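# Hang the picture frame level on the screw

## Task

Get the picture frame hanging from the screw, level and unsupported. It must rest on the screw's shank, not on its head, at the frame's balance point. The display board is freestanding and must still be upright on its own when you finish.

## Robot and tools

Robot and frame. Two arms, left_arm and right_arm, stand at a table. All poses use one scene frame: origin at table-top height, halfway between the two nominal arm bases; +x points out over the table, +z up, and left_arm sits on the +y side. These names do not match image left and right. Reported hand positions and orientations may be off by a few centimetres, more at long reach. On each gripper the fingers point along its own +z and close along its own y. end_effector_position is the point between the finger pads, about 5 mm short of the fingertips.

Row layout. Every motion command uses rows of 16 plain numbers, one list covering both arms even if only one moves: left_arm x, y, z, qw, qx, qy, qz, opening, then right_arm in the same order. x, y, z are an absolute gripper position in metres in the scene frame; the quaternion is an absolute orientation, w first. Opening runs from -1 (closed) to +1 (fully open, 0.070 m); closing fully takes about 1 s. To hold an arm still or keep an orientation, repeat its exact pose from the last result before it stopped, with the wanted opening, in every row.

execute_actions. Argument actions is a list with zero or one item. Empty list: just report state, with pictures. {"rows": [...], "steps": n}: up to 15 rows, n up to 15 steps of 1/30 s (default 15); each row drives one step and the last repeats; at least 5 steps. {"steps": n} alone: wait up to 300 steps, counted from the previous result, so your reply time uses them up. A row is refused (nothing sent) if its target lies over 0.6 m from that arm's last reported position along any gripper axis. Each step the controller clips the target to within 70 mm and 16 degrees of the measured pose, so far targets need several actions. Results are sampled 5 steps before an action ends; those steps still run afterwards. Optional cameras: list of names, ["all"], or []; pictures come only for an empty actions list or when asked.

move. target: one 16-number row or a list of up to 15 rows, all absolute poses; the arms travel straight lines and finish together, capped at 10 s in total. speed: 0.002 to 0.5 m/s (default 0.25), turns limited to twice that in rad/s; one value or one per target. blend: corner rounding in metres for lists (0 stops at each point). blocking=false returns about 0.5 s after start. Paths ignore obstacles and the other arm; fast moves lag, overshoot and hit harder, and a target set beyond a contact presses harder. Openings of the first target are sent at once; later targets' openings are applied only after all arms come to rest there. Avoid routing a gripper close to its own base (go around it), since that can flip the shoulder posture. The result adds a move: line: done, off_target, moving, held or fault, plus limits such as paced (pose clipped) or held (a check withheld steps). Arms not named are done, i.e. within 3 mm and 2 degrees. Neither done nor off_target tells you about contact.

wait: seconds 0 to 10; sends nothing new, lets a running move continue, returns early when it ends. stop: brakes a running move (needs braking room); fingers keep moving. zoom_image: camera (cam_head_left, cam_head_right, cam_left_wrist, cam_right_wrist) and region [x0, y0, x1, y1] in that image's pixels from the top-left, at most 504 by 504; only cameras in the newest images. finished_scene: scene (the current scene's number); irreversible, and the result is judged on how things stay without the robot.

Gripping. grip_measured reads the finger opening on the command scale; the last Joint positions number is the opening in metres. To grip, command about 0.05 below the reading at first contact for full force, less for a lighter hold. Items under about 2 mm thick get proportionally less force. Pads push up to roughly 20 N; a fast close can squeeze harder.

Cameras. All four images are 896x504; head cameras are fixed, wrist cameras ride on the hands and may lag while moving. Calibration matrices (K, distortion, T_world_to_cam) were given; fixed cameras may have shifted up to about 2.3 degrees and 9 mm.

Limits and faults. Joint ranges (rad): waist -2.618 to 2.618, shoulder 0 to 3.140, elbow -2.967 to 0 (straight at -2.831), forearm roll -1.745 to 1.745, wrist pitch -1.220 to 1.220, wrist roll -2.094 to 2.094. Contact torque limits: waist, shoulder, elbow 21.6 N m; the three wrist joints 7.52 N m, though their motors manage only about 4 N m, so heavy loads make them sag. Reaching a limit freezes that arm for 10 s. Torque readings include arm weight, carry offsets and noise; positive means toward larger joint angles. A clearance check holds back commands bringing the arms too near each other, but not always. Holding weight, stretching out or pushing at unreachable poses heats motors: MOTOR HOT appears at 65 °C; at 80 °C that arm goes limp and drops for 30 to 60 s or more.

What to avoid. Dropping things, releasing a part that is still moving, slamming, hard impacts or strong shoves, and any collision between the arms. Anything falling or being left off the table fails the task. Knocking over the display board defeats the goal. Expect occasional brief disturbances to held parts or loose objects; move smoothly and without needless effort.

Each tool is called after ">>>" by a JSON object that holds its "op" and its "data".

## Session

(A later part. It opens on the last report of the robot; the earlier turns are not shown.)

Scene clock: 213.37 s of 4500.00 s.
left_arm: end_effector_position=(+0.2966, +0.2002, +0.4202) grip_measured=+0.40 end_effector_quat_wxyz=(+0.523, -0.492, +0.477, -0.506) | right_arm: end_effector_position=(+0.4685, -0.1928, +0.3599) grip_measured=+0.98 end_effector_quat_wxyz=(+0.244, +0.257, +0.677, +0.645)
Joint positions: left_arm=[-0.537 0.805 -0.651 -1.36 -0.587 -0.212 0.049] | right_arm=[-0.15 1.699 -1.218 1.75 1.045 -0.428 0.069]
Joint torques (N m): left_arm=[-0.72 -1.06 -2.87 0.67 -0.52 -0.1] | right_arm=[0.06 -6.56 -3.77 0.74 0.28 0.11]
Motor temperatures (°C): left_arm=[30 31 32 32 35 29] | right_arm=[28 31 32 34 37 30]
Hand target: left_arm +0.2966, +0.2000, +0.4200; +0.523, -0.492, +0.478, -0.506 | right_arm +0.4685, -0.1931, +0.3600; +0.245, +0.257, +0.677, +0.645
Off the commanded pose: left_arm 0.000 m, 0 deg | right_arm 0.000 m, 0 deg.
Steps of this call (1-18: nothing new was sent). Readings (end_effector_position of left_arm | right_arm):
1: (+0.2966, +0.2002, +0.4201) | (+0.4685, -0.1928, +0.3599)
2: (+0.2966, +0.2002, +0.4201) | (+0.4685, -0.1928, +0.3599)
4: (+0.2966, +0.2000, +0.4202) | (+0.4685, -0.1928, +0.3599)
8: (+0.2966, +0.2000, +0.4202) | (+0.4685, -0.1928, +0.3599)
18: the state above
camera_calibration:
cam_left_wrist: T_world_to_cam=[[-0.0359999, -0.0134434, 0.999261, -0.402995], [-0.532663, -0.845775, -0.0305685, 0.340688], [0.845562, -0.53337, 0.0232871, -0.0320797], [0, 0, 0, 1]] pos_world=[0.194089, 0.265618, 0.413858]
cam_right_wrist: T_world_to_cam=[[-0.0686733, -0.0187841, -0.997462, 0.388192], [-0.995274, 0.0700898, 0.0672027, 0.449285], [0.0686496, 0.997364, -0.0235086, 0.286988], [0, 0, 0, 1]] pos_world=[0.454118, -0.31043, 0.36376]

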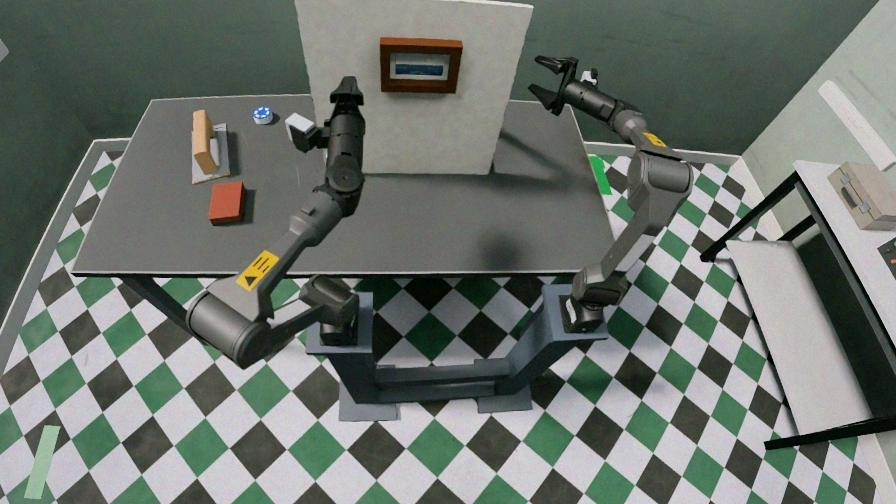

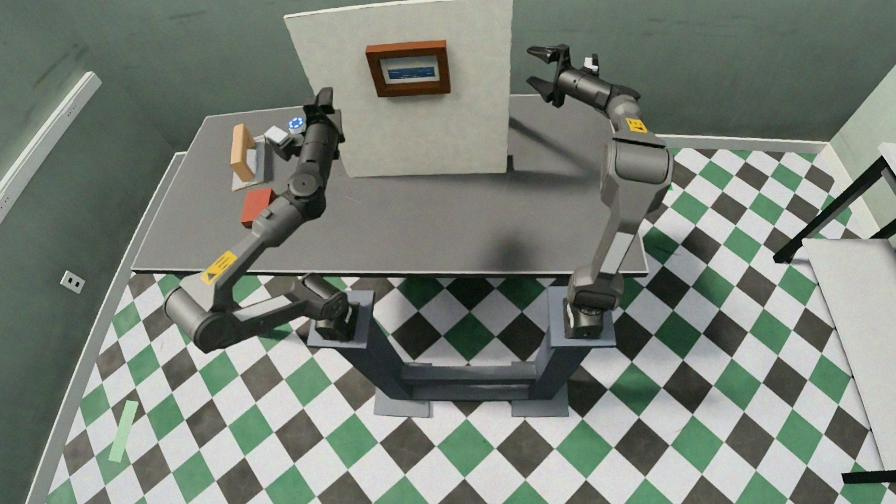

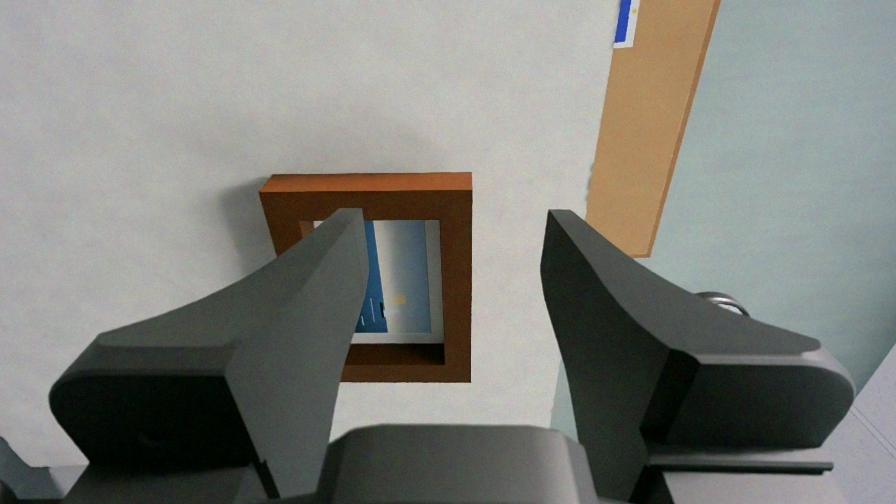

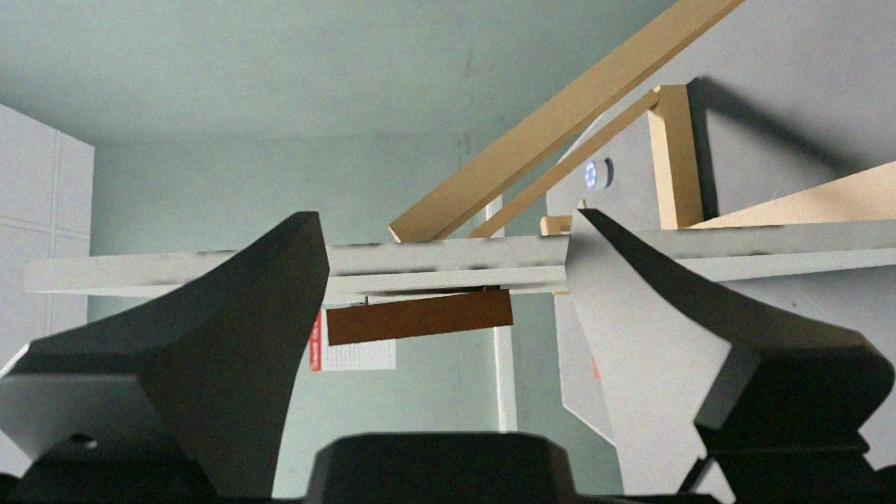

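>>> {"op": "zoom_image", "data": {"camera": "cam_left_wrist", "region": [430, 160, 530, 216]}}

>>> {"op": "zoom_image", "data": {"camera": "cam_left_wrist", "region": [430, 340, 530, 396]}}

>>> {"op": "zoom_image", "data": {"camera": "cam_head_left", "region": [360, 20, 480, 110]}}

>>> {"op": "zoom_image", "data": {"camera": "cam_right_wrist", "region": [300, 250, 540, 385]}}

Scaled by 5.040 from the camera's 896x504 image, which has a finer 1280x720 frame.

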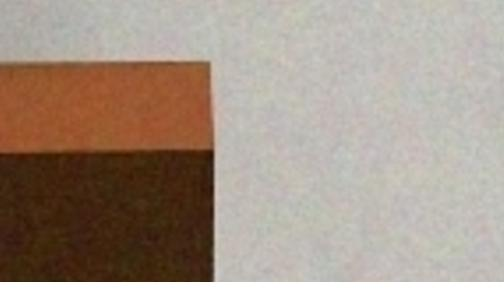

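Scaled by 5.040 from the camera's 896x504 image, which has a finer 1280x720 frame.

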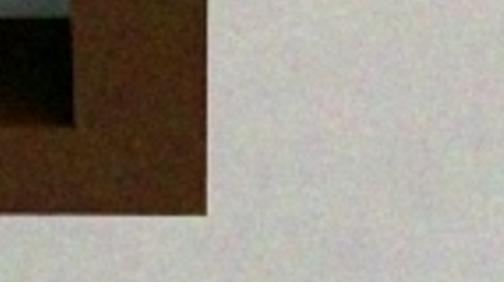

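Scaled by 4.200 from the camera's 896x504 image, which has a finer 1280x720 frame.

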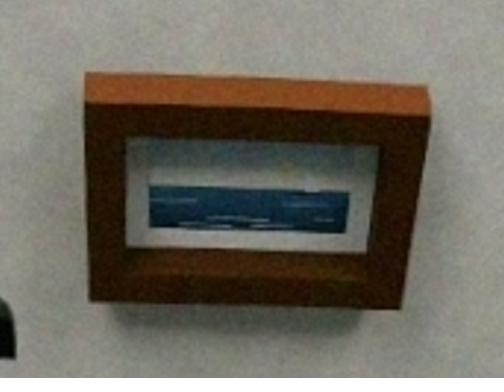

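Scaled by 2.100 from the camera's 896x504 image, which has a finer 1280x720 frame.

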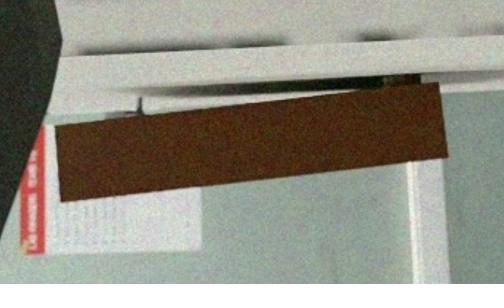

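>>> {"op": "finished_scene", "data": {"scene": 2}}

The scene is finished: the task was done.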